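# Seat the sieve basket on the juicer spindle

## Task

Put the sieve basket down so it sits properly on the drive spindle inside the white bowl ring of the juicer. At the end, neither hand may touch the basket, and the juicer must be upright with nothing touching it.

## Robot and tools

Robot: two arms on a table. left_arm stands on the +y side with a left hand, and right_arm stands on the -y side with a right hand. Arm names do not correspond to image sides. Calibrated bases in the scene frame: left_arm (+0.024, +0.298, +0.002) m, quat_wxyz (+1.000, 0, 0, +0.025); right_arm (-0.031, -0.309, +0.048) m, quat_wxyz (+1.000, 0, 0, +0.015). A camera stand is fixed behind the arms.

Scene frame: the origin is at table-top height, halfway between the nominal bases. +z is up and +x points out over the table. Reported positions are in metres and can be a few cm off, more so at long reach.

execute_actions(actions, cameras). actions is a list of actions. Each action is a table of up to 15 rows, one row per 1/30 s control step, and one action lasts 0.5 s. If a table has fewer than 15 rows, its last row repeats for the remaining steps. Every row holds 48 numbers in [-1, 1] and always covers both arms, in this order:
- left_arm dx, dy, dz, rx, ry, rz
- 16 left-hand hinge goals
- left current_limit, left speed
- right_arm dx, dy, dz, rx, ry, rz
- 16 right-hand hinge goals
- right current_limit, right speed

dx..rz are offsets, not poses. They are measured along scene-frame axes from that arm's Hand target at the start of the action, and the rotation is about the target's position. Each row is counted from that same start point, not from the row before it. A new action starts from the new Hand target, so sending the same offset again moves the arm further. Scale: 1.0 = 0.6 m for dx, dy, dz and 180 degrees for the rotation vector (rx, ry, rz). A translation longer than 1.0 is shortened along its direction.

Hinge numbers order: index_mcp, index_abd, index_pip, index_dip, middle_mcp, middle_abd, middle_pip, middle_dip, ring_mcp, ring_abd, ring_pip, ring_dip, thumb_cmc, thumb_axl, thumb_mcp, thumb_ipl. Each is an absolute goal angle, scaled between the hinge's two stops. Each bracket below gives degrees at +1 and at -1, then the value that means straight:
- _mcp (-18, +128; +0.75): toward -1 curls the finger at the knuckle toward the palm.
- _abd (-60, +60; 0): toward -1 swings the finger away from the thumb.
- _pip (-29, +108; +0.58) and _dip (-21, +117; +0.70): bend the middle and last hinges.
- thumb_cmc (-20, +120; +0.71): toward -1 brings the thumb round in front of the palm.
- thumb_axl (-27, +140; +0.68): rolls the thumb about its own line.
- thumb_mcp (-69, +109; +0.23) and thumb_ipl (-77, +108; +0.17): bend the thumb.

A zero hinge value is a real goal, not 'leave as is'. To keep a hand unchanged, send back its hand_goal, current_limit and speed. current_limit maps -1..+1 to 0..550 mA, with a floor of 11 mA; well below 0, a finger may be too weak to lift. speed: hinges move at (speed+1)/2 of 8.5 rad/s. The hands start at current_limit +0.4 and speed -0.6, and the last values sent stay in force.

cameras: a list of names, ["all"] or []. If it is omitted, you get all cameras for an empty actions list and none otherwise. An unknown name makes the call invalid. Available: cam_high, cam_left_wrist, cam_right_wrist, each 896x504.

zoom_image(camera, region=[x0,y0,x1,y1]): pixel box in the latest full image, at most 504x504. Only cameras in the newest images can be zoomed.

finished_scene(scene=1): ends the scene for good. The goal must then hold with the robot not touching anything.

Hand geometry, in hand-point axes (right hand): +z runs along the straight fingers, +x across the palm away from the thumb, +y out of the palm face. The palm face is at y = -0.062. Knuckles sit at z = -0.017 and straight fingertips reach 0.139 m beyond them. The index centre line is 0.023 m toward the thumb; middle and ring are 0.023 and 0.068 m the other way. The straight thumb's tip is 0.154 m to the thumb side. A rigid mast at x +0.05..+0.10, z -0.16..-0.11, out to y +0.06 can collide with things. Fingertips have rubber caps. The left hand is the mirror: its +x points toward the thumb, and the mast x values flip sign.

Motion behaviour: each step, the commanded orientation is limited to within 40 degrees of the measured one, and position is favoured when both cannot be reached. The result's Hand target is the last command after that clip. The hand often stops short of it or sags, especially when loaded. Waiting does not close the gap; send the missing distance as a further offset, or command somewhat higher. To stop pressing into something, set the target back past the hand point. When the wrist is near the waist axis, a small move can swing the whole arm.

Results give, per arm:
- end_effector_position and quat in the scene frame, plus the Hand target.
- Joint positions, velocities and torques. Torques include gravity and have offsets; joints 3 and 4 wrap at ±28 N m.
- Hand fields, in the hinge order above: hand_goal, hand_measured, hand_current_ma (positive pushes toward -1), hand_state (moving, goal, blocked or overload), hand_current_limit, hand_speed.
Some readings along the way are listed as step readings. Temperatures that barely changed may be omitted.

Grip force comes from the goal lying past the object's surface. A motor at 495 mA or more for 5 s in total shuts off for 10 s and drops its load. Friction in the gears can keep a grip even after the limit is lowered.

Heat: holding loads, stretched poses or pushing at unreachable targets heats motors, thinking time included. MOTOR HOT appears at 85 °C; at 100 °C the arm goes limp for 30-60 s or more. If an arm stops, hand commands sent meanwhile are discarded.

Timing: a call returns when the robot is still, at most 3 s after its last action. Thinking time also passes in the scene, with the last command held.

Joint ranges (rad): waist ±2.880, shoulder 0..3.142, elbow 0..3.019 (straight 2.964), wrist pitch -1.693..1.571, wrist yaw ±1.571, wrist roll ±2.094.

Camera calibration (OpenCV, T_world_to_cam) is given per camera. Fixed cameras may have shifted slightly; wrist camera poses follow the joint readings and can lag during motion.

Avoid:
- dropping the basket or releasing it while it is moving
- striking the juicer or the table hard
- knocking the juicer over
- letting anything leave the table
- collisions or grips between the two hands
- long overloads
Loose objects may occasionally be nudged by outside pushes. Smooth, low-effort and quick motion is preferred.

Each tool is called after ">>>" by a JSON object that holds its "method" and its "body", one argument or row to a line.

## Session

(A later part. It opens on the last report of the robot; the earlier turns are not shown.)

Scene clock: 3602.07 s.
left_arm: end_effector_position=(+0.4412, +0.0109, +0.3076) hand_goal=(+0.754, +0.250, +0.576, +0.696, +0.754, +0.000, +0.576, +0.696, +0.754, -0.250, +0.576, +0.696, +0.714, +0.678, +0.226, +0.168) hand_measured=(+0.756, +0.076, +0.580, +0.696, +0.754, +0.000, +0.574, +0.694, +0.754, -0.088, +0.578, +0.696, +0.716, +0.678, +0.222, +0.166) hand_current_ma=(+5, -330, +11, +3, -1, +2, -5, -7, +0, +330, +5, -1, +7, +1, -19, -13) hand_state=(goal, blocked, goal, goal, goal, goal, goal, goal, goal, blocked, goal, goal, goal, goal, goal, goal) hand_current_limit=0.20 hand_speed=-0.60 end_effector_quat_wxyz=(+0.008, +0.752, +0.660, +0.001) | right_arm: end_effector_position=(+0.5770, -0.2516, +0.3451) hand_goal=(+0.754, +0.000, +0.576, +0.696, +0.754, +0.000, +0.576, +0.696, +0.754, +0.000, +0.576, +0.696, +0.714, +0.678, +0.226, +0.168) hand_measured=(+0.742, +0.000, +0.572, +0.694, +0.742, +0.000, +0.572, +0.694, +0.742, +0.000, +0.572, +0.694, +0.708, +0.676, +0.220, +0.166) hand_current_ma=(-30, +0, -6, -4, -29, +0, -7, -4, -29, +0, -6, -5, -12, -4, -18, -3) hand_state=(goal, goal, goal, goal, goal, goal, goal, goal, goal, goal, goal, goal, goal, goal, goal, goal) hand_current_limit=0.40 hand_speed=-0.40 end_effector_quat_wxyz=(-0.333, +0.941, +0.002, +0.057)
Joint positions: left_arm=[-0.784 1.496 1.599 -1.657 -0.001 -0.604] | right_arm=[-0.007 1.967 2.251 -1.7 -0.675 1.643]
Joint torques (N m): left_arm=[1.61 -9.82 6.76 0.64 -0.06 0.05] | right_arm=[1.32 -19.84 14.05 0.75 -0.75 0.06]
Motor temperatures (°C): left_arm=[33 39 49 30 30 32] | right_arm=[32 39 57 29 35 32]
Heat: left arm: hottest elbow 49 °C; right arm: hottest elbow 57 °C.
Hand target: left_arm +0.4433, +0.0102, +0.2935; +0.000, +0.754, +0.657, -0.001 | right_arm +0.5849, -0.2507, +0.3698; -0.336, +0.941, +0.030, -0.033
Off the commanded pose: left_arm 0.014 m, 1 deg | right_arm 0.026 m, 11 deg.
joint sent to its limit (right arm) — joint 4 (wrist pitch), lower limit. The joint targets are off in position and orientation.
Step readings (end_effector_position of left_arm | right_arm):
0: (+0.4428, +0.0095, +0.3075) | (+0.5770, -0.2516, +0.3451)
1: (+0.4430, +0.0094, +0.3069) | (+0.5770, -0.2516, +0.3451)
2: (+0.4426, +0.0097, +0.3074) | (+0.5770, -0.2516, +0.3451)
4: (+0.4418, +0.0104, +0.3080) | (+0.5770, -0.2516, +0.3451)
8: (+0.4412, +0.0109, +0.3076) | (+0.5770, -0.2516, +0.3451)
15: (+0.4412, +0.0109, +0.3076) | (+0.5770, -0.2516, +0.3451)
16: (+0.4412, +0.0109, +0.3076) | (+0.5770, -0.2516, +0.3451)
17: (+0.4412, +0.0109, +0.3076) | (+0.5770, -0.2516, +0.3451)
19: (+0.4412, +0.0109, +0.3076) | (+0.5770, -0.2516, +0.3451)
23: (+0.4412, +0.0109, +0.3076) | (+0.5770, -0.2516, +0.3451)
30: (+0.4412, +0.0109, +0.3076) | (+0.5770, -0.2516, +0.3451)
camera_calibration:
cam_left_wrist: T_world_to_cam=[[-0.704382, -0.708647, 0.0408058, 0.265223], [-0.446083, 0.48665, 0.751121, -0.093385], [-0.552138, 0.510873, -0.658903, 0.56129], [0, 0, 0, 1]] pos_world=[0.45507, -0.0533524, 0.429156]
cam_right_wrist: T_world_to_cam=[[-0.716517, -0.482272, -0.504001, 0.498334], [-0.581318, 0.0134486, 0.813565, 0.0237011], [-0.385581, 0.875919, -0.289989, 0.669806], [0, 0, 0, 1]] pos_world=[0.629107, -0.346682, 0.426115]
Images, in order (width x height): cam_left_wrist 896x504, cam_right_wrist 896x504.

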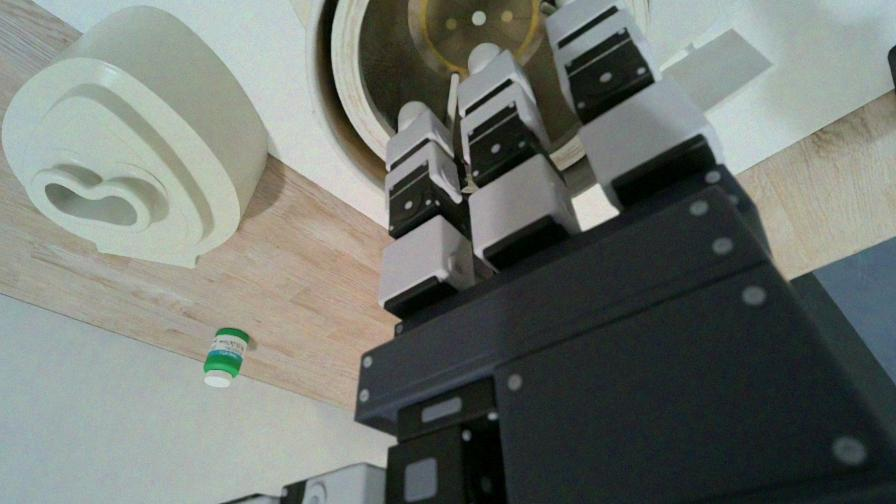

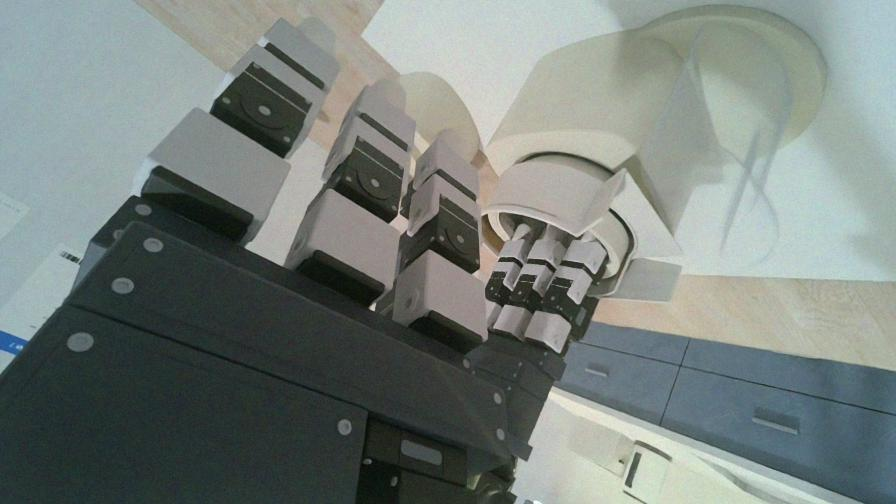

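>>> {"method": "execute_actions", "body": {
  "actions": [
    [[0.0014,-0.0172,0,0,0,-0.0417, 0.754,0.25,0.576,0.696,0.754,0,0.576,0.696,0.754,-0.25,0.576,0.696,0.714,0.678,0.226,0.168,0.2,-0.6, 0,0,0,0,0,0, 0.754,0,0.576,0.696,0.754,0,0.576,0.696,0.754,0,0.576,0.696,0.714,0.678,0.226,0.168,0.4,-0.4]],
    [[-0.0008,-0.0173,0,0,0,-0.0417, 0.754,0.25,0.576,0.696,0.754,0,0.576,0.696,0.754,-0.25,0.576,0.696,0.714,0.678,0.226,0.168,0.2,-0.6, 0,0,0,0,0,0, 0.754,0,0.576,0.696,0.754,0,0.576,0.696,0.754,0,0.576,0.696,0.714,0.678,0.226,0.168,0.4,-0.4]],
    [[-0.0031,-0.0170,0,0,0,-0.0417, 0.754,0.25,0.576,0.696,0.754,0,0.576,0.696,0.754,-0.25,0.576,0.696,0.714,0.678,0.226,0.168,0.2,-0.6, 0,0,0,0,0,0, 0.754,0,0.576,0.696,0.754,0,0.576,0.696,0.754,0,0.576,0.696,0.714,0.678,0.226,0.168,0.4,-0.4]],
    [[-0.0053,-0.0165,0,0,0,-0.0417, 0.754,0.25,0.576,0.696,0.754,0,0.576,0.696,0.754,-0.25,0.576,0.696,0.714,0.678,0.226,0.168,0.2,-0.6, 0,0,0,0,0,0, 0.754,0,0.576,0.696,0.754,0,0.576,0.696,0.754,0,0.576,0.696,0.714,0.678,0.226,0.168,0.4,-0.4]],
    [[-0.0074,-0.0156,0,0,0,-0.0417, 0.754,0.25,0.576,0.696,0.754,0,0.576,0.696,0.754,-0.25,0.576,0.696,0.714,0.678,0.226,0.168,0.2,-0.6, 0,0,0,0,0,0, 0.754,0,0.576,0.696,0.754,0,0.576,0.696,0.754,0,0.576,0.696,0.714,0.678,0.226,0.168,0.4,-0.4]]
  ],
  "cameras": ["cam_right_wrist","cam_left_wrist","cam_high"]
}}

>>> {"method": "zoom_image", "body": {
  "camera": "cam_right_wrist",
  "region": [470, 160, 690, 320]
}}

>>> {"method": "zoom_image", "body": {
  "camera": "cam_left_wrist",
  "region": [290, 0, 670, 210]
}}

Scene clock: 3614.03 s.
left_arm: end_effector_position=(+0.4344, -0.0380, +0.3082) hand_goal=(+0.754, +0.250, +0.576, +0.696, +0.754, +0.000, +0.576, +0.696, +0.754, -0.250, +0.576, +0.696, +0.714, +0.678, +0.226, +0.168) hand_measured=(+0.756, +0.076, +0.580, +0.698, +0.754, +0.000, +0.574, +0.694, +0.752, -0.088, +0.576, +0.696, +0.716, +0.678, +0.222, +0.166) hand_current_ma=(+10, -330, +15, +4, -1, +2, -5, -7, -6, +330, -1, -1, +7, +1, -19, -13) hand_state=(goal, blocked, goal, goal, goal, goal, goal, goal, goal, blocked, goal, goal, goal, goal, goal, goal) hand_current_limit=0.20 hand_speed=-0.60 end_effector_quat_wxyz=(+0.007, +0.923, +0.385, +0.005) | right_arm: end_effector_position=(+0.5770, -0.2516, +0.3451) hand_goal=(+0.754, +0.000, +0.576, +0.696, +0.754, +0.000, +0.576, +0.696, +0.754, +0.000, +0.576, +0.696, +0.714, +0.678, +0.226, +0.168) hand_measured=(+0.742, +0.000, +0.572, +0.694, +0.742, +0.000, +0.572, +0.694, +0.742, +0.000, +0.572, +0.694, +0.708, +0.676, +0.220, +0.166) hand_current_ma=(-30, +0, -6, -4, -29, +0, -7, -4, -29, +0, -6, -5, -12, -4, -18, -3) hand_state=(goal, goal, goal, goal, goal, goal, goal, goal, goal, goal, goal, goal, goal, goal, goal, goal) hand_current_limit=0.40 hand_speed=-0.40 end_effector_quat_wxyz=(-0.333, +0.941, +0.002, +0.057)
Joint positions: left_arm=[-0.769 1.493 1.596 -1.657 -0.004 0.061] | right_arm=[-0.007 1.967 2.251 -1.7 -0.675 1.643]
Joint torques (N m): left_arm=[1.44 -9.88 6.78 0.68 0.05 0.07] | right_arm=[0.62 -20.42 14.17 0.66 -0.78 0.1]
Motor temperatures (°C): left_arm=[33 39 48 30 29 32] | right_arm=[32 39 57 29 35 32]
Heat: left arm: hottest elbow 48 °C; right arm: hottest elbow 57 °C.
Hand target: left_arm +0.4342, -0.0399, +0.2935; -0.001, +0.925, +0.380, -0.001 | right_arm +0.5849, -0.2507, +0.3698; -0.336, +0.941, +0.030, -0.033
Off the commanded pose: left_arm 0.015 m, 1 deg | right_arm 0.026 m, 11 deg.
joint sent to its limit (right arm) — joint 4 (wrist pitch), lower limit. The joint targets are off in position and orientation.
Step readings (end_effector_position of left_arm | right_arm):
0: (+0.4412, +0.0109, +0.3076) | (+0.5770, -0.2516, +0.3451)
1: (+0.4414, +0.0095, +0.3076) | (+0.5770, -0.2516, +0.3451)
2: (+0.4416, +0.0074, +0.3076) | (+0.5770, -0.2516, +0.3451)
4: (+0.4418, +0.0047, +0.3076) | (+0.5770, -0.2516, +0.3451)
8: (+0.4424, +0.0021, +0.3077) | (+0.5770, -0.2516, +0.3451)
15: (+0.4424, +0.0004, +0.3077) | (+0.5770, -0.2516, +0.3451)
16: (+0.4424, -0.0011, +0.3077) | (+0.5770, -0.2516, +0.3451)
17: (+0.4426, -0.0024, +0.3071) | (+0.5770, -0.2516, +0.3451)
19: (+0.4423, -0.0051, +0.3078) | (+0.5770, -0.2516, +0.3451)
23: (+0.4424, -0.0077, +0.3079) | (+0.5770, -0.2516, +0.3451)
30: (+0.4422, -0.0095, +0.3079) | (+0.5770, -0.2516, +0.3451)
31: (+0.4421, -0.0110, +0.3079) | (+0.5770, -0.2516, +0.3451)
32: (+0.4423, -0.0125, +0.3080) | (+0.5770, -0.2516, +0.3451)
34: (+0.4417, -0.0153, +0.3080) | (+0.5770, -0.2516, +0.3451)
38: (+0.4415, -0.0179, +0.3080) | (+0.5770, -0.2516, +0.3451)
45: (+0.4411, -0.0197, +0.3080) | (+0.5770, -0.2516, +0.3451)
46: (+0.4412, -0.0205, +0.3080) | (+0.5770, -0.2516, +0.3451)
47: (+0.4401, -0.0222, +0.3081) | (+0.5770, -0.2516, +0.3451)
49: (+0.4393, -0.0248, +0.3081) | (+0.5770, -0.2516, +0.3451)
53: (+0.4387, -0.0273, +0.3081) | (+0.5770, -0.2516, +0.3451)
60: (+0.4380, -0.0290, +0.3081) | (+0.5770, -0.2516, +0.3451)
61: (+0.4379, -0.0298, +0.3082) | (+0.5770, -0.2516, +0.3451)
62: (+0.4371, -0.0318, +0.3082) | (+0.5770, -0.2516, +0.3451)
64: (+0.4359, -0.0343, +0.3082) | (+0.5770, -0.2516, +0.3451)
68: (+0.4349, -0.0367, +0.3082) | (+0.5770, -0.2516, +0.3451)
75: (+0.4341, -0.0383, +0.3082) | (+0.5770, -0.2516, +0.3451)
camera_calibration:
cam_left_wrist: T_world_to_cam=[[-0.990031, -0.137907, 0.0286569, 0.375119], [-0.0688953, 0.65158, 0.755445, -0.231927], [-0.122853, 0.745939, -0.654585, 0.404095], [0, 0, 0, 1]] pos_world=[0.405044, -0.0985803, 0.428973]
cam_right_wrist: T_world_to_cam=[[-0.716517, -0.482272, -0.504001, 0.498334], [-0.581318, 0.0134486, 0.813565, 0.0237011], [-0.385581, 0.875919, -0.289989, 0.669806], [0, 0, 0, 1]] pos_world=[0.629107, -0.346682, 0.426115]

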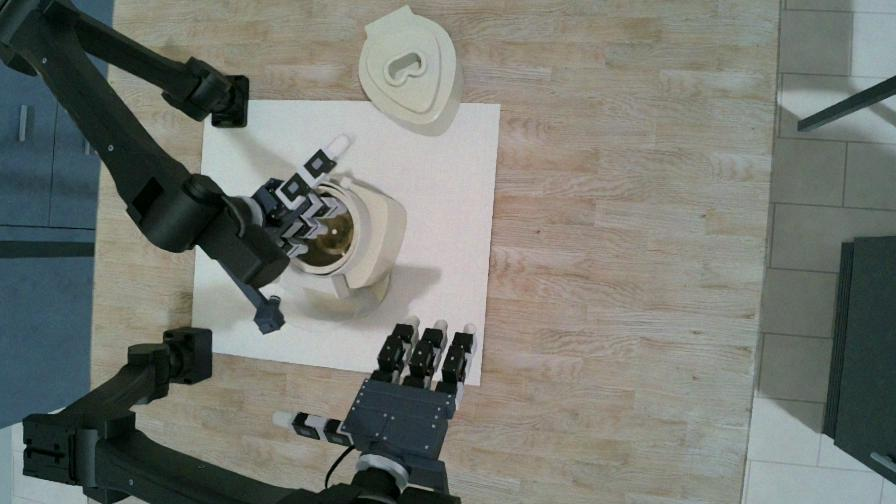

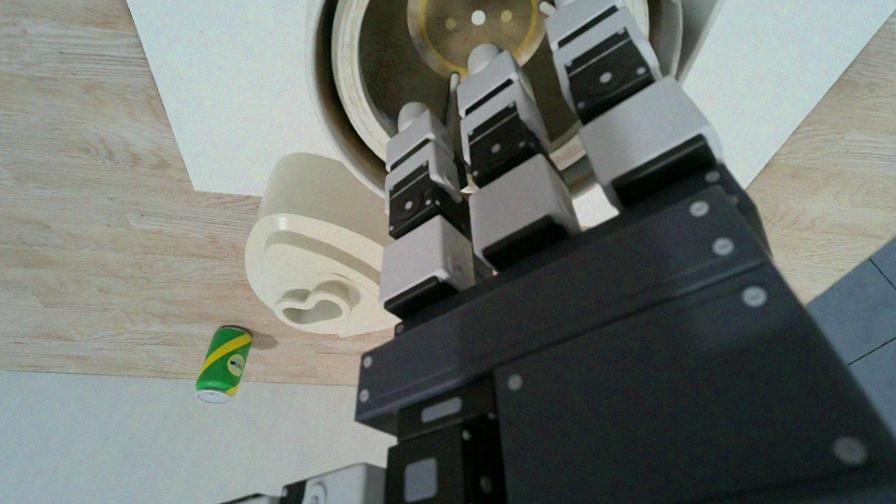

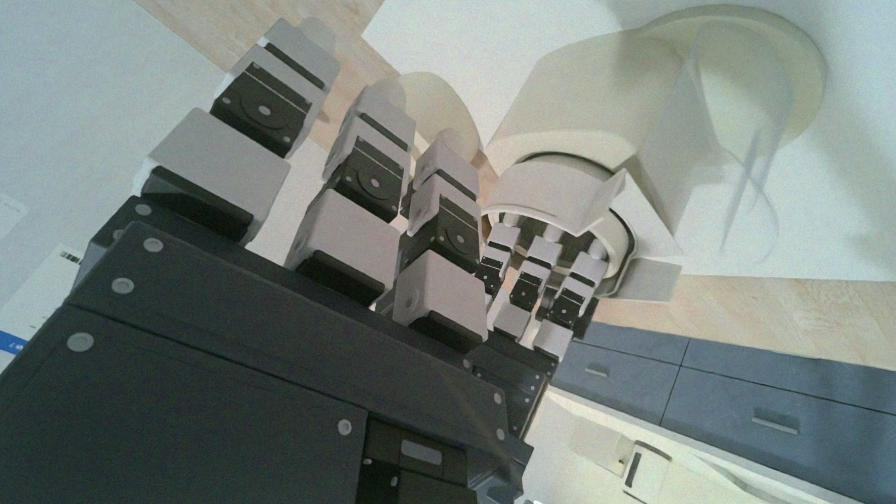

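Scaled by 2.291 from the camera's 896x504 image, which has a finer 1280x720 frame.

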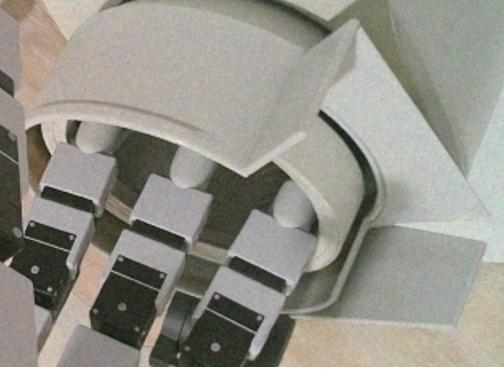

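Scaled by 1.326 from the camera's 896x504 image, which has a finer 1280x720 frame.

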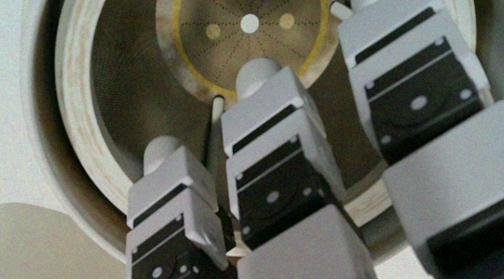

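>>> {"method": "execute_actions", "body": {
  "actions": [
    [[-0.0093,-0.0145,0,0,0,-0.0417, 0.754,0.25,0.576,0.696,0.754,0,0.576,0.696,0.754,-0.25,0.576,0.696,0.714,0.678,0.226,0.168,0.2,-0.6, 0,0,0,0,0,0, 0.754,0,0.576,0.696,0.754,0,0.576,0.696,0.754,0,0.576,0.696,0.714,0.678,0.226,0.168,0.4,-0.4]],
    [[-0.0112,-0.0132,0,0,0,-0.0417, 0.754,0.25,0.576,0.696,0.754,0,0.576,0.696,0.754,-0.25,0.576,0.696,0.714,0.678,0.226,0.168,0.2,-0.6, 0,0,0,0,0,0, 0.754,0,0.576,0.696,0.754,0,0.576,0.696,0.754,0,0.576,0.696,0.714,0.678,0.226,0.168,0.4,-0.4]],
    [[-0.0128,-0.0116,0,0,0,-0.0417, 0.754,0.25,0.576,0.696,0.754,0,0.576,0.696,0.754,-0.25,0.576,0.696,0.714,0.678,0.226,0.168,0.2,-0.6, 0,0,0,0,0,0, 0.754,0,0.576,0.696,0.754,0,0.576,0.696,0.754,0,0.576,0.696,0.714,0.678,0.226,0.168,0.4,-0.4]],
    [[-0.0142,-0.0099,0,0,0,-0.0417, 0.754,0.25,0.576,0.696,0.754,0,0.576,0.696,0.754,-0.25,0.576,0.696,0.714,0.678,0.226,0.168,0.2,-0.6, 0,0,0,0,0,0, 0.754,0,0.576,0.696,0.754,0,0.576,0.696,0.754,0,0.576,0.696,0.714,0.678,0.226,0.168,0.4,-0.4]],
    [[-0.0154,-0.0079,0,0,0,-0.0417, 0.754,0.25,0.576,0.696,0.754,0,0.576,0.696,0.754,-0.25,0.576,0.696,0.714,0.678,0.226,0.168,0.2,-0.6, 0,0,0,0,0,0, 0.754,0,0.576,0.696,0.754,0,0.576,0.696,0.754,0,0.576,0.696,0.714,0.678,0.226,0.168,0.4,-0.4]]
  ],
  "cameras": ["cam_right_wrist","cam_left_wrist","cam_high"]
}}

>>> {"method": "zoom_image", "body": {
  "camera": "cam_high",
  "region": [250, 150, 430, 320]
}}

>>> {"method": "zoom_image", "body": {
  "camera": "cam_left_wrist",
  "region": [290, 0, 670, 210]
}}

Scene clock: 3625.30 s.
left_arm: end_effector_position=(+0.3983, -0.0721, +0.3086) hand_goal=(+0.754, +0.250, +0.576, +0.696, +0.754, +0.000, +0.576, +0.696, +0.754, -0.250, +0.576, +0.696, +0.714, +0.678, +0.226, +0.168) hand_measured=(+0.758, +0.076, +0.580, +0.698, +0.754, +0.000, +0.574, +0.694, +0.752, -0.088, +0.574, +0.696, +0.716, +0.678, +0.222, +0.166) hand_current_ma=(+16, -330, +18, +4, -1, +2, -5, -7, -5, +330, -4, -1, +8, +1, -19, -13) hand_state=(goal, blocked, goal, goal, goal, goal, goal, goal, goal, blocked, goal, goal, goal, goal, goal, goal) hand_current_limit=0.20 hand_speed=-0.60 end_effector_quat_wxyz=(+0.007, +0.998, +0.069, +0.012) | right_arm: end_effector_position=(+0.5770, -0.2516, +0.3451) hand_goal=(+0.754, +0.000, +0.576, +0.696, +0.754, +0.000, +0.576, +0.696, +0.754, +0.000, +0.576, +0.696, +0.714, +0.678, +0.226, +0.168) hand_measured=(+0.742, +0.000, +0.572, +0.694, +0.742, +0.000, +0.572, +0.694, +0.742, +0.000, +0.572, +0.694, +0.708, +0.676, +0.220, +0.166) hand_current_ma=(-30, +0, -6, -4, -29, +0, -7, -4, -29, +0, -6, -5, -12, -4, -18, -3) hand_state=(goal, goal, goal, goal, goal, goal, goal, goal, goal, goal, goal, goal, goal, goal, goal, goal) hand_current_limit=0.40 hand_speed=-0.40 end_effector_quat_wxyz=(-0.333, +0.941, +0.002, +0.057)
Joint positions: left_arm=[-0.755 1.493 1.596 -1.647 -0.006 0.728] | right_arm=[-0.007 1.967 2.251 -1.7 -0.675 1.643]
Joint torques (N m): left_arm=[1.26 -9.52 7.24 0.36 0.19 0.05] | right_arm=[1.08 -19.49 14.12 0.75 -0.74 0.04]
Motor temperatures (°C): left_arm=[33 39 48 30 29 32] | right_arm=[32 39 57 29 35 32]
Heat: left arm: hottest elbow 48 °C; right arm: hottest elbow 57 °C.
Hand target: left_arm +0.3964, -0.0743, +0.2935; -0.001, +0.998, +0.062, +0.000 | right_arm +0.5849, -0.2507, +0.3698; -0.336, +0.941, +0.030, -0.033
Off the commanded pose: left_arm 0.015 m, 2 deg | right_arm 0.026 m, 11 deg.
joint sent to its limit (right arm) — joint 4 (wrist pitch), lower limit. The joint targets are off in position and orientation.
Step readings (end_effector_position of left_arm | right_arm):
0: (+0.4343, -0.0381, +0.3082) | (+0.5770, -0.2516, +0.3451)
1: (+0.4336, -0.0394, +0.3082) | (+0.5770, -0.2516, +0.3451)
2: (+0.4326, -0.0410, +0.3082) | (+0.5770, -0.2516, +0.3451)
4: (+0.4315, -0.0428, +0.3082) | (+0.5770, -0.2516, +0.3451)
8: (+0.4299, -0.0455, +0.3083) | (+0.5770, -0.2516, +0.3451)
15: (+0.4294, -0.0463, +0.3083) | (+0.5770, -0.2516, +0.3451)
16: (+0.4284, -0.0476, +0.3083) | (+0.5770, -0.2516, +0.3451)
17: (+0.4272, -0.0490, +0.3083) | (+0.5770, -0.2516, +0.3451)
19: (+0.4260, -0.0509, +0.3083) | (+0.5770, -0.2516, +0.3451)
23: (+0.4238, -0.0533, +0.3083) | (+0.5770, -0.2516, +0.3451)
30: (+0.4226, -0.0547, +0.3084) | (+0.5770, -0.2516, +0.3451)
31: (+0.4221, -0.0552, +0.3084) | (+0.5770, -0.2516, +0.3451)
32: (+0.4207, -0.0566, +0.3084) | (+0.5770, -0.2516, +0.3451)
34: (+0.4186, -0.0588, +0.3084) | (+0.5770, -0.2516, +0.3451)
38: (+0.4169, -0.0604, +0.3085) | (+0.5770, -0.2516, +0.3451)
45: (+0.4155, -0.0616, +0.3085) | (+0.5770, -0.2516, +0.3451)
46: (+0.4142, -0.0626, +0.3085) | (+0.5770, -0.2516, +0.3451)
47: (+0.4133, -0.0632, +0.3085) | (+0.5770, -0.2516, +0.3451)
49: (+0.4109, -0.0650, +0.3085) | (+0.5770, -0.2516, +0.3451)
53: (+0.4089, -0.0663, +0.3085) | (+0.5770, -0.2516, +0.3451)
60: (+0.4074, -0.0673, +0.3085) | (+0.5770, -0.2516, +0.3451)
61: (+0.4060, -0.0681, +0.3085) | (+0.5770, -0.2516, +0.3451)
62: (+0.4044, -0.0692, +0.3086) | (+0.5770, -0.2516, +0.3451)
64: (+0.4024, -0.0701, +0.3086) | (+0.5770, -0.2516, +0.3451)
68: (+0.3997, -0.0716, +0.3086) | (+0.5770, -0.2516, +0.3451)
75: (+0.3981, -0.0724, +0.3086) | (+0.5770, -0.2516, +0.3451)
camera_calibration:
cam_left_wrist: T_world_to_cam=[[-0.870796, 0.491417, 0.0149409, 0.336816], [0.32756, 0.557243, 0.76301, -0.379595], [0.36663, 0.669321, -0.646214, 0.222208], [0, 0, 0, 1]] pos_world=[0.33617, -0.102719, 0.428197]
cam_right_wrist: T_world_to_cam=[[-0.716517, -0.482272, -0.504001, 0.498334], [-0.581318, 0.0134486, 0.813565, 0.0237011], [-0.385581, 0.875919, -0.289989, 0.669806], [0, 0, 0, 1]] pos_world=[0.629107, -0.346682, 0.426115]

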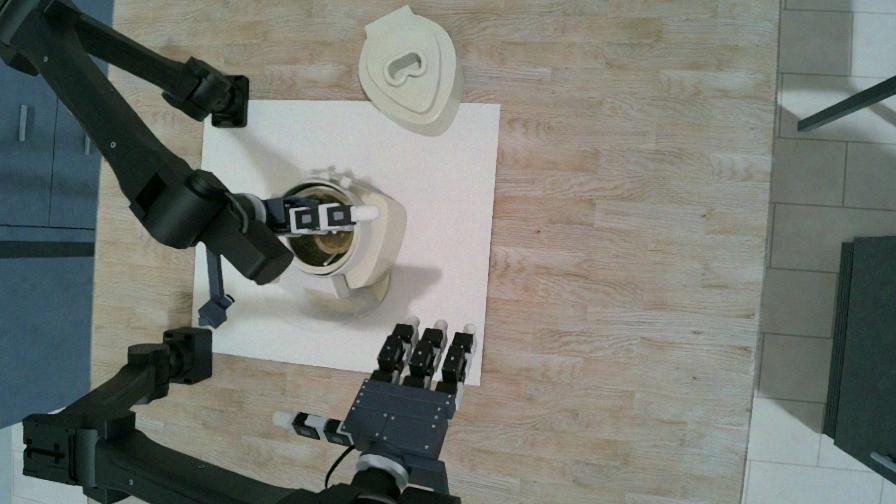

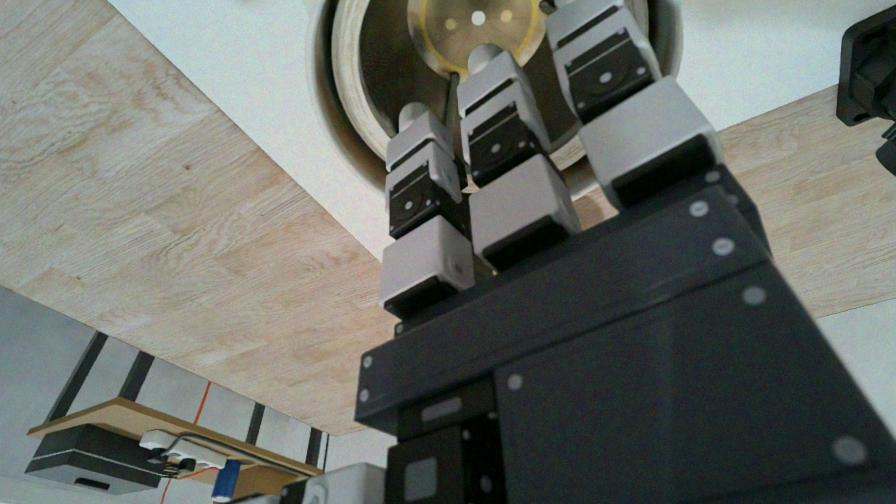

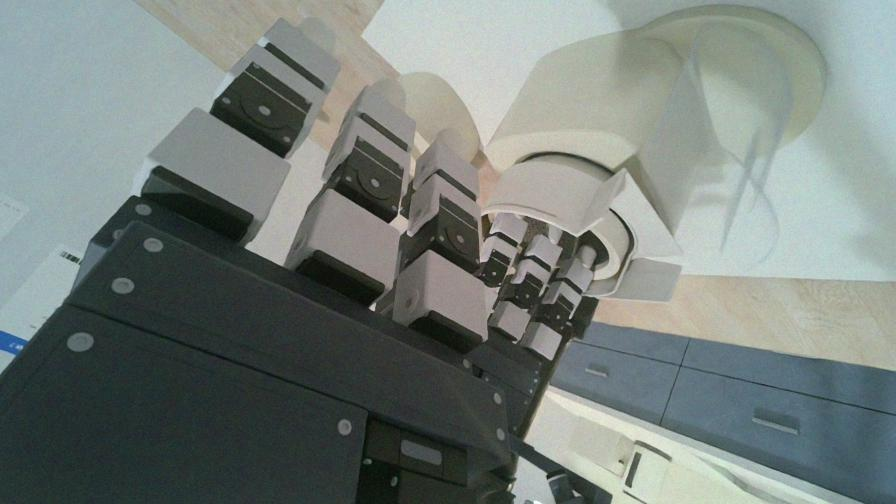

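Scaled by 2.800 from the camera's 896x504 image, which has a finer 1280x720 frame.

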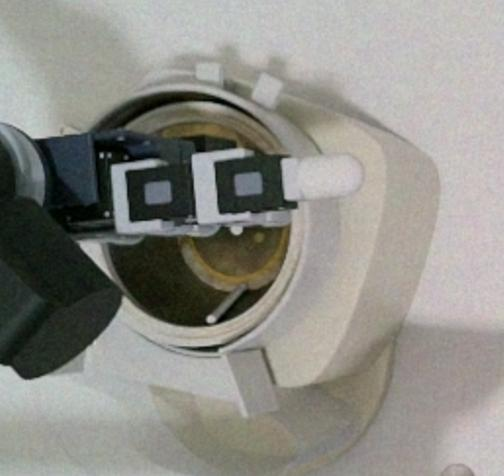

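Scaled by 1.326 from the camera's 896x504 image, which has a finer 1280x720 frame.

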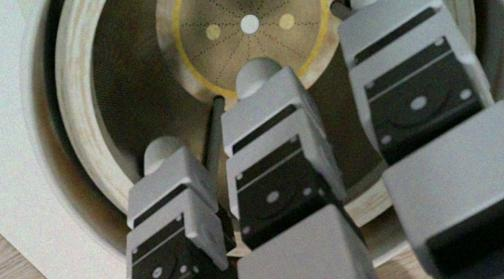

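>>> {"method": "execute_actions", "body": {
  "actions": [
    [[0.003,0.003,0.025,0,0,0, 0.754,0.25,0.576,0.696,0.754,0,0.576,0.696,0.754,-0.25,0.576,0.696,0.714,0.678,0.226,0.168,0.25,-0.6, 0,0,0,0,0,0, 0.754,0,0.576,0.696,0.754,0,0.576,0.696,0.754,0,0.576,0.696,0.714,0.678,0.226,0.168,0.4,-0.4]],
    [[0,0,0.017,0,0,0, 0.754,0.25,0.576,0.696,0.754,0,0.576,0.696,0.754,-0.25,0.576,0.696,0.714,0.678,0.226,0.168,0.25,-0.6, 0,0,0,0,0,0, 0.754,0,0.576,0.696,0.754,0,0.576,0.696,0.754,0,0.576,0.696,0.714,0.678,0.226,0.168,0.4,-0.4]]
  ],
  "cameras": ["cam_right_wrist","cam_left_wrist","cam_high"]
}}

>>> {"method": "zoom_image", "body": {
  "camera": "cam_right_wrist",
  "region": [470, 160, 690, 320]
}}

>>> {"method": "zoom_image", "body": {
  "camera": "cam_left_wrist",
  "region": [290, 0, 670, 210]
}}

Scene clock: 3658.03 s.
left_arm: end_effector_position=(+0.3963, -0.0700, +0.3077) hand_goal=(+0.754, +0.250, +0.576, +0.696, +0.754, +0.000, +0.576, +0.696, +0.754, -0.250, +0.576, +0.696, +0.714, +0.678, +0.226, +0.168) hand_measured=(+0.752, +0.076, +0.576, +0.698, +0.754, +0.000, +0.574, +0.694, +0.750, -0.088, +0.574, +0.696, +0.716, +0.678, +0.222, +0.166) hand_current_ma=(-6, -344, +3, +4, -1, +2, -5, -7, -19, +344, -5, -1, +7, +1, -19, -13) hand_state=(goal, blocked, goal, goal, goal, goal, goal, goal, goal, blocked, goal, goal, goal, goal, goal, goal) hand_current_limit=0.25 hand_speed=-0.60 end_effector_quat_wxyz=(+0.004, +0.998, +0.066, +0.008) | right_arm: end_effector_position=(+0.5770, -0.2516, +0.3451) hand_goal=(+0.754, +0.000, +0.576, +0.696, +0.754, +0.000, +0.576, +0.696, +0.754, +0.000, +0.576, +0.696, +0.714, +0.678, +0.226, +0.168) hand_measured=(+0.742, +0.000, +0.572, +0.694, +0.742, +0.000, +0.572, +0.694, +0.742, +0.000, +0.572, +0.694, +0.708, +0.676, +0.220, +0.166) hand_current_ma=(-30, +0, -6, -4, -29, +0, -7, -4, -29, +0, -6, -5, -12, -4, -18, -3) hand_state=(goal, goal, goal, goal, goal, goal, goal, goal, goal, goal, goal, goal, goal, goal, goal, goal) hand_current_limit=0.40 hand_speed=-0.40 end_effector_quat_wxyz=(-0.333, +0.941, +0.002, +0.057)
Joint positions: left_arm=[-0.754 1.493 1.596 -1.657 -0.006 0.734] | right_arm=[-0.007 1.967 2.251 -1.7 -0.675 1.643]
Joint torques (N m): left_arm=[1.55 -10.17 10.82 -0.51 0.27 0.06] | right_arm=[1.03 -20.19 14.12 0.7 -0.76 0.06]
Motor temperatures (°C): left_arm=[33 39 49 30 29 32] | right_arm=[32 39 57 29 35 32]
Heat: left arm: hottest elbow 49 °C; right arm: hottest elbow 57 °C.
Hand target: left_arm +0.3982, -0.0724, +0.3187; -0.001, +0.998, +0.062, +0.000 | right_arm +0.5849, -0.2507, +0.3698; -0.336, +0.941, +0.030, -0.033
Off the commanded pose: left_arm 0.011 m, 1 deg | right_arm 0.026 m, 11 deg.
joint sent to its limit (left arm) — joint 4 (wrist pitch), lower limit. The joint targets are off in position, not in orientation.
joint sent to its limit (right arm) — joint 4 (wrist pitch), lower limit. The joint targets are off in position and orientation.
Step readings (end_effector_position of left_arm | right_arm):
0: (+0.3983, -0.0721, +0.3086) | (+0.5770, -0.2516, +0.3451)
1: (+0.3976, -0.0716, +0.3083) | (+0.5770, -0.2516, +0.3451)
2: (+0.3965, -0.0708, +0.3079) | (+0.5770, -0.2516, +0.3451)
4: (+0.3966, -0.0700, +0.3077) | (+0.5770, -0.2516, +0.3451)
8: (+0.3964, -0.0700, +0.3077) | (+0.5770, -0.2516, +0.3451)
15: (+0.3964, -0.0700, +0.3077) | (+0.5770, -0.2516, +0.3451)
16: (+0.3964, -0.0700, +0.3077) | (+0.5770, -0.2516, +0.3451)
17: (+0.3964, -0.0700, +0.3077) | (+0.5770, -0.2516, +0.3451)
19: (+0.3963, -0.0700, +0.3077) | (+0.5770, -0.2516, +0.3451)
23: (+0.3963, -0.0700, +0.3077) | (+0.5770, -0.2516, +0.3451)
30: (+0.3963, -0.0700, +0.3077) | (+0.5770, -0.2516, +0.3451)
camera_calibration:
cam_left_wrist: T_world_to_cam=[[-0.868199, 0.495565, 0.0254018, 0.330202], [0.336397, 0.550171, 0.764296, -0.383834], [0.364783, 0.672106, -0.644365, 0.221328], [0, 0, 0, 1]] pos_world=[0.335065, -0.101218, 0.427591]
cam_right_wrist: T_world_to_cam=[[-0.716517, -0.482272, -0.504001, 0.498334], [-0.581318, 0.0134486, 0.813565, 0.0237011], [-0.385581, 0.875919, -0.289989, 0.669806], [0, 0, 0, 1]] pos_world=[0.629107, -0.346682, 0.426115]

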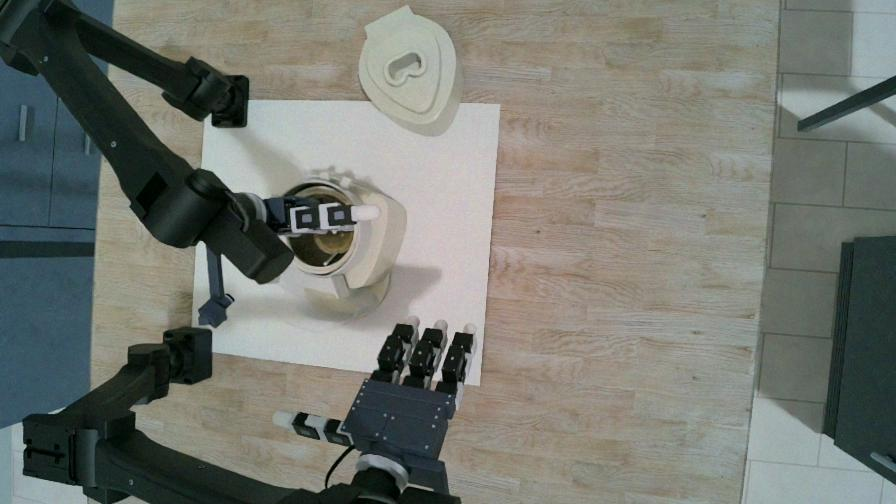

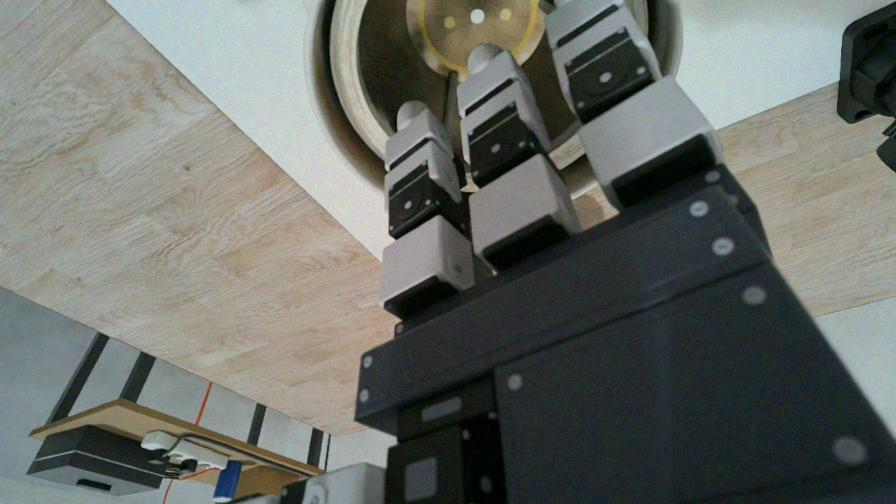

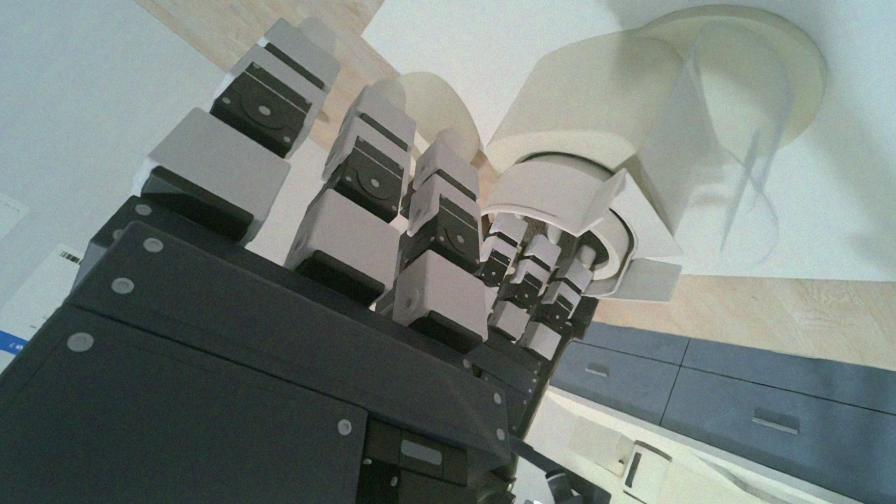

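Scaled by 2.291 from the camera's 896x504 image, which has a finer 1280x720 frame.

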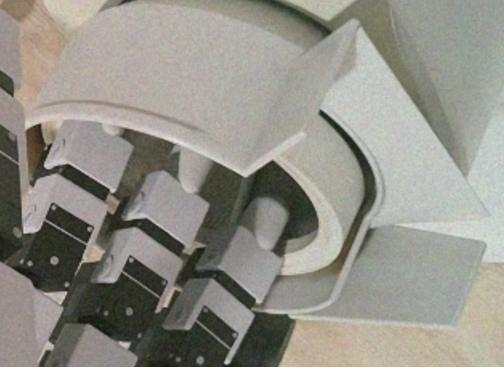

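Scaled by 1.326 from the camera's 896x504 image, which has a finer 1280x720 frame.

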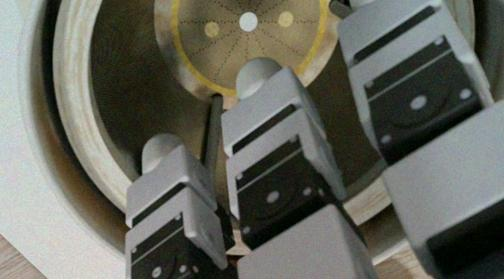

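>>> {"method": "execute_actions", "body": {
  "actions": [
    [[0,0,0.02,0,0,0, 0.754,0.25,0.576,0.696,0.754,0,0.576,0.696,0.754,-0.25,0.576,0.696,0.714,0.678,0.226,0.168,0.25,-0.6, 0,0,0,0,0,0, 0.754,0,0.576,0.696,0.754,0,0.576,0.696,0.754,0,0.576,0.696,0.714,0.678,0.226,0.168,0.4,-0.4]]
  ],
  "cameras": ["cam_left_wrist"]
}}

>>> {"method": "zoom_image", "body": {
  "camera": "cam_left_wrist",
  "region": [290, 0, 670, 210]
}}

Scene clock: 3666.53 s.
left_arm: end_effector_position=(+0.3964, -0.0702, +0.3084) hand_goal=(+0.754, +0.250, +0.576, +0.696, +0.754, +0.000, +0.576, +0.696, +0.754, -0.250, +0.576, +0.696, +0.714, +0.678, +0.226, +0.168) hand_measured=(+0.752, +0.076, +0.576, +0.698, +0.754, +0.000, +0.574, +0.694, +0.748, -0.088, +0.574, +0.696, +0.716, +0.678, +0.222, +0.166) hand_current_ma=(-7, -344, +1, +4, -1, +2, -5, -7, -20, +344, -5, -1, +7, +1, -19, -13) hand_state=(goal, blocked, goal, goal, goal, goal, goal, goal, goal, blocked, goal, goal, goal, goal, goal, goal) hand_current_limit=0.25 hand_speed=-0.60 end_effector_quat_wxyz=(+0.004, +0.998, +0.066, +0.008) | right_arm: end_effector_position=(+0.5770, -0.2516, +0.3451) hand_goal=(+0.754, +0.000, +0.576, +0.696, +0.754, +0.000, +0.576, +0.696, +0.754, +0.000, +0.576, +0.696, +0.714, +0.678, +0.226, +0.168) hand_measured=(+0.742, +0.000, +0.572, +0.694, +0.742, +0.000, +0.572, +0.694, +0.742, +0.000, +0.572, +0.694, +0.708, +0.676, +0.220, +0.166) hand_current_ma=(-30, +0, -6, -4, -29, +0, -7, -4, -29, +0, -6, -5, -12, -4, -18, -3) hand_state=(goal, goal, goal, goal, goal, goal, goal, goal, goal, goal, goal, goal, goal, goal, goal, goal) hand_current_limit=0.40 hand_speed=-0.40 end_effector_quat_wxyz=(-0.333, +0.941, +0.002, +0.057)
Joint positions: left_arm=[-0.754 1.493 1.597 -1.658 -0.006 0.735] | right_arm=[-0.007 1.967 2.251 -1.7 -0.675 1.643]
Joint torques (N m): left_arm=[1.61 -11.28 11.58 -0.49 0.35 0.06] | right_arm=[0.79 -19.96 13.93 0.61 -0.79 0.04]
Motor temperatures (°C): left_arm=[33 39 49 30 29 32] | right_arm=[32 39 57 29 35 32]
Heat: left arm: hottest elbow 49 °C; right arm: hottest elbow 57 °C.
Hand target: left_arm +0.3982, -0.0724, +0.3307; -0.001, +0.998, +0.062, +0.000 | right_arm +0.5849, -0.2507, +0.3698; -0.336, +0.941, +0.030, -0.033
Off the commanded pose: left_arm 0.022 m, 1 deg | right_arm 0.026 m, 11 deg.
joint sent to its limit (left arm) — joint 4 (wrist pitch), lower limit. The joint targets are off in position, not in orientation.
joint sent to its limit (right arm) — joint 4 (wrist pitch), lower limit. The joint targets are off in position and orientation.
Step readings (end_effector_position of left_arm | right_arm):
0: (+0.3963, -0.0700, +0.3077) | (+0.5770, -0.2516, +0.3451)
1: (+0.3965, -0.0702, +0.3084) | (+0.5770, -0.2516, +0.3451)
2: (+0.3965, -0.0702, +0.3084) | (+0.5770, -0.2516, +0.3451)
4: (+0.3965, -0.0702, +0.3084) | (+0.5770, -0.2516, +0.3451)
8: (+0.3964, -0.0702, +0.3084) | (+0.5770, -0.2516, +0.3451)
15: (+0.3964, -0.0702, +0.3084) | (+0.5770, -0.2516, +0.3451)
camera_calibration:
cam_left_wrist: T_world_to_cam=[[-0.86802, 0.495935, 0.0242973, 0.330688], [0.335996, 0.550647, 0.76413, -0.383984], [0.36558, 0.671444, -0.644605, 0.221551], [0, 0, 0, 1]] pos_world=[0.335066, -0.101319, 0.428191]
Images, in order (width x height): cam_left_wrist 896x504.

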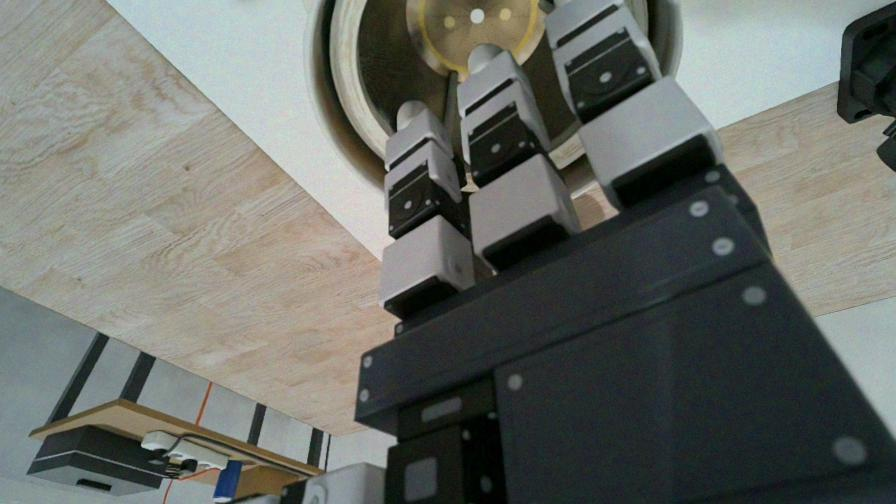

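Scaled by 1.326 from the camera's 896x504 image, which has a finer 1280x720 frame.

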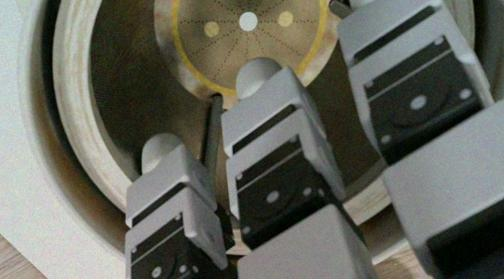

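>>> {"method": "execute_actions", "body": {
  "actions": [
    [[-0.0083,0.008,0,-0.0113,-0.0122,0, 0.754,0.25,0.576,0.696,0.754,0,0.576,0.696,0.754,-0.25,0.576,0.696,0.714,0.678,0.226,0.168,0.3,-0.6, 0,0,0,0,0,0, 0.754,0,0.576,0.696,0.754,0,0.576,0.696,0.754,0,0.576,0.696,0.714,0.678,0.226,0.168,0.4,-0.4]]
  ],
  "cameras": ["cam_left_wrist","cam_right_wrist","cam_high"]
}}

>>> {"method": "zoom_image", "body": {
  "camera": "cam_right_wrist",
  "region": [470, 160, 690, 320]
}}

>>> {"method": "zoom_image", "body": {
  "camera": "cam_left_wrist",
  "region": [290, 0, 670, 210]
}}

Scene clock: 3698.37 s.
left_arm: end_effector_position=(+0.3938, -0.0689, +0.3145) hand_goal=(+0.754, +0.250, +0.576, +0.696, +0.754, +0.000, +0.576, +0.696, +0.754, -0.250, +0.576, +0.696, +0.714, +0.678, +0.226, +0.168) hand_measured=(+0.752, +0.102, +0.576, +0.698, +0.754, +0.000, +0.574, +0.694, +0.748, -0.094, +0.574, +0.696, +0.716, +0.678, +0.222, +0.166) hand_current_ma=(-10, -357, -1, +4, -1, +2, -5, -7, -21, +357, -7, -1, +7, +1, -19, -13) hand_state=(goal, blocked, goal, goal, goal, goal, goal, goal, goal, blocked, goal, goal, goal, goal, goal, goal) hand_current_limit=0.30 hand_speed=-0.60 end_effector_quat_wxyz=(+0.009, +0.998, +0.065, +0.011) | right_arm: end_effector_position=(+0.5770, -0.2516, +0.3451) hand_goal=(+0.754, +0.000, +0.576, +0.696, +0.754, +0.000, +0.576, +0.696, +0.754, +0.000, +0.576, +0.696, +0.714, +0.678, +0.226, +0.168) hand_measured=(+0.742, +0.000, +0.572, +0.694, +0.742, +0.000, +0.572, +0.694, +0.742, +0.000, +0.572, +0.694, +0.708, +0.676, +0.220, +0.166) hand_current_ma=(-30, +0, -6, -4, -29, +0, -7, -4, -29, +0, -6, -5, -12, -4, -18, -3) hand_state=(goal, goal, goal, goal, goal, goal, goal, goal, goal, goal, goal, goal, goal, goal, goal, goal) hand_current_limit=0.40 hand_speed=-0.40 end_effector_quat_wxyz=(-0.333, +0.941, +0.002, +0.057)
Joint positions: left_arm=[-0.754 1.481 1.597 -1.66 -0.003 0.737] | right_arm=[-0.007 1.967 2.251 -1.7 -0.675 1.643]
Joint torques (N m): left_arm=[1.61 -11.69 10 -0.18 0.13 0.05] | right_arm=[0.56 -20.25 14 0.62 -0.8 0.05]
Motor temperatures (°C): left_arm=[33 39 50 30 29 32] | right_arm=[32 39 57 29 35 32]
Heat: left arm: hottest elbow 50 °C; right arm: hottest elbow 57 °C.
Hand target: left_arm +0.3933, -0.0677, +0.3307; +0.018, +0.998, +0.062, +0.018 | right_arm +0.5849, -0.2507, +0.3698; -0.336, +0.941, +0.030, -0.033
Off the commanded pose: left_arm 0.016 m, 1 deg | right_arm 0.026 m, 11 deg.
joint sent to its limit (right arm) — joint 4 (wrist pitch), lower limit. The joint targets are off in position and orientation.
Step readings (end_effector_position of left_arm | right_arm):
0: (+0.3964, -0.0702, +0.3084) | (+0.5770, -0.2516, +0.3451)
1: (+0.3962, -0.0700, +0.3092) | (+0.5770, -0.2516, +0.3451)
2: (+0.3960, -0.0699, +0.3099) | (+0.5770, -0.2516, +0.3451)
4: (+0.3952, -0.0699, +0.3116) | (+0.5770, -0.2516, +0.3451)
8: (+0.3939, -0.0689, +0.3144) | (+0.5770, -0.2516, +0.3451)
15: (+0.3938, -0.0689, +0.3145) | (+0.5770, -0.2516, +0.3451)
camera_calibration:
cam_left_wrist: T_world_to_cam=[[-0.86717, 0.497784, 0.0150929, 0.33026], [0.332927, 0.556907, 0.76093, -0.385774], [0.370374, 0.66488, -0.648658, 0.224511], [0, 0, 0, 1]] pos_world=[0.331673, -0.0988309, 0.434193]
cam_right_wrist: T_world_to_cam=[[-0.716517, -0.482272, -0.504001, 0.498334], [-0.581318, 0.0134486, 0.813565, 0.0237011], [-0.385581, 0.875919, -0.289989, 0.669806], [0, 0, 0, 1]] pos_world=[0.629107, -0.346682, 0.426115]

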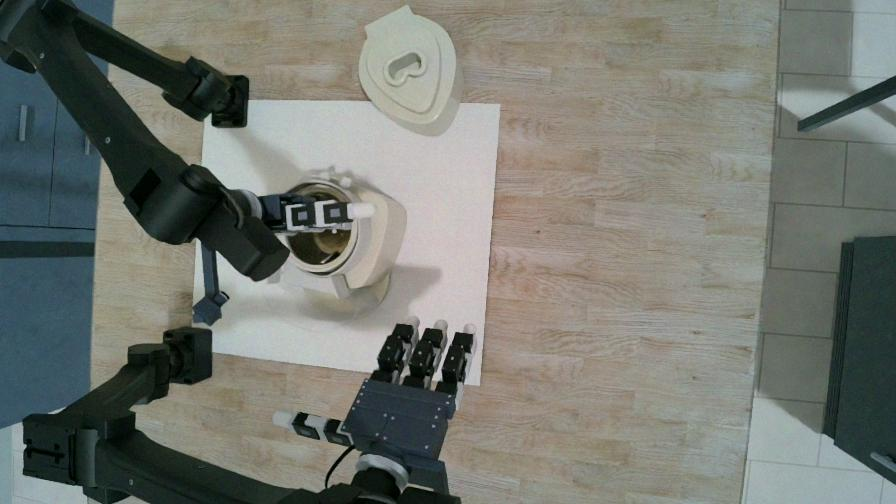

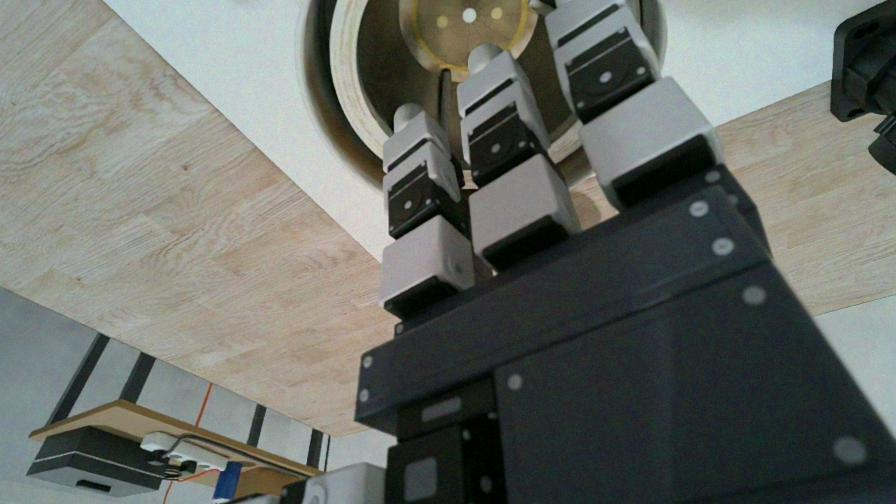

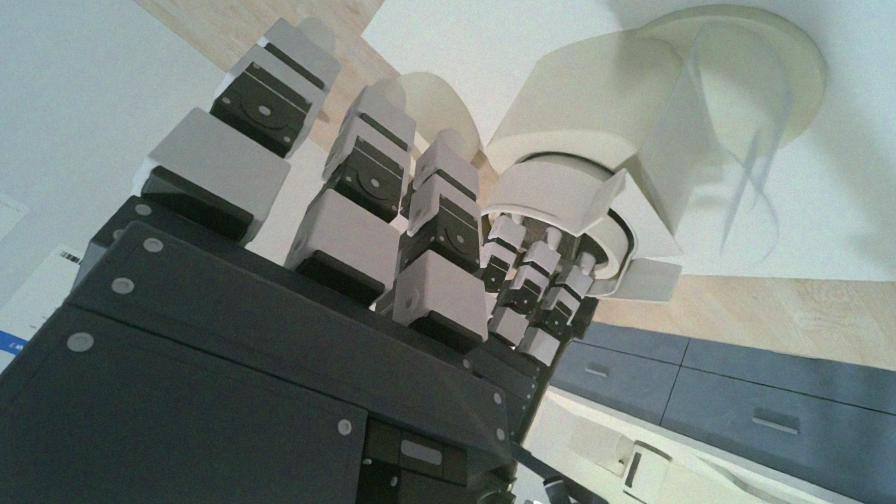

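Scaled by 2.291 from the camera's 896x504 image, which has a finer 1280x720 frame.

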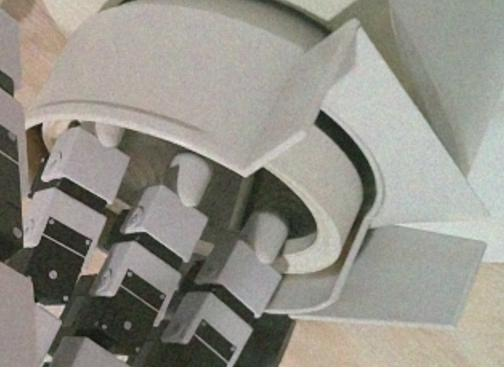

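Scaled by 1.326 from the camera's 896x504 image, which has a finer 1280x720 frame.

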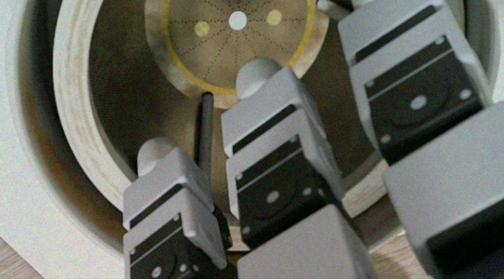

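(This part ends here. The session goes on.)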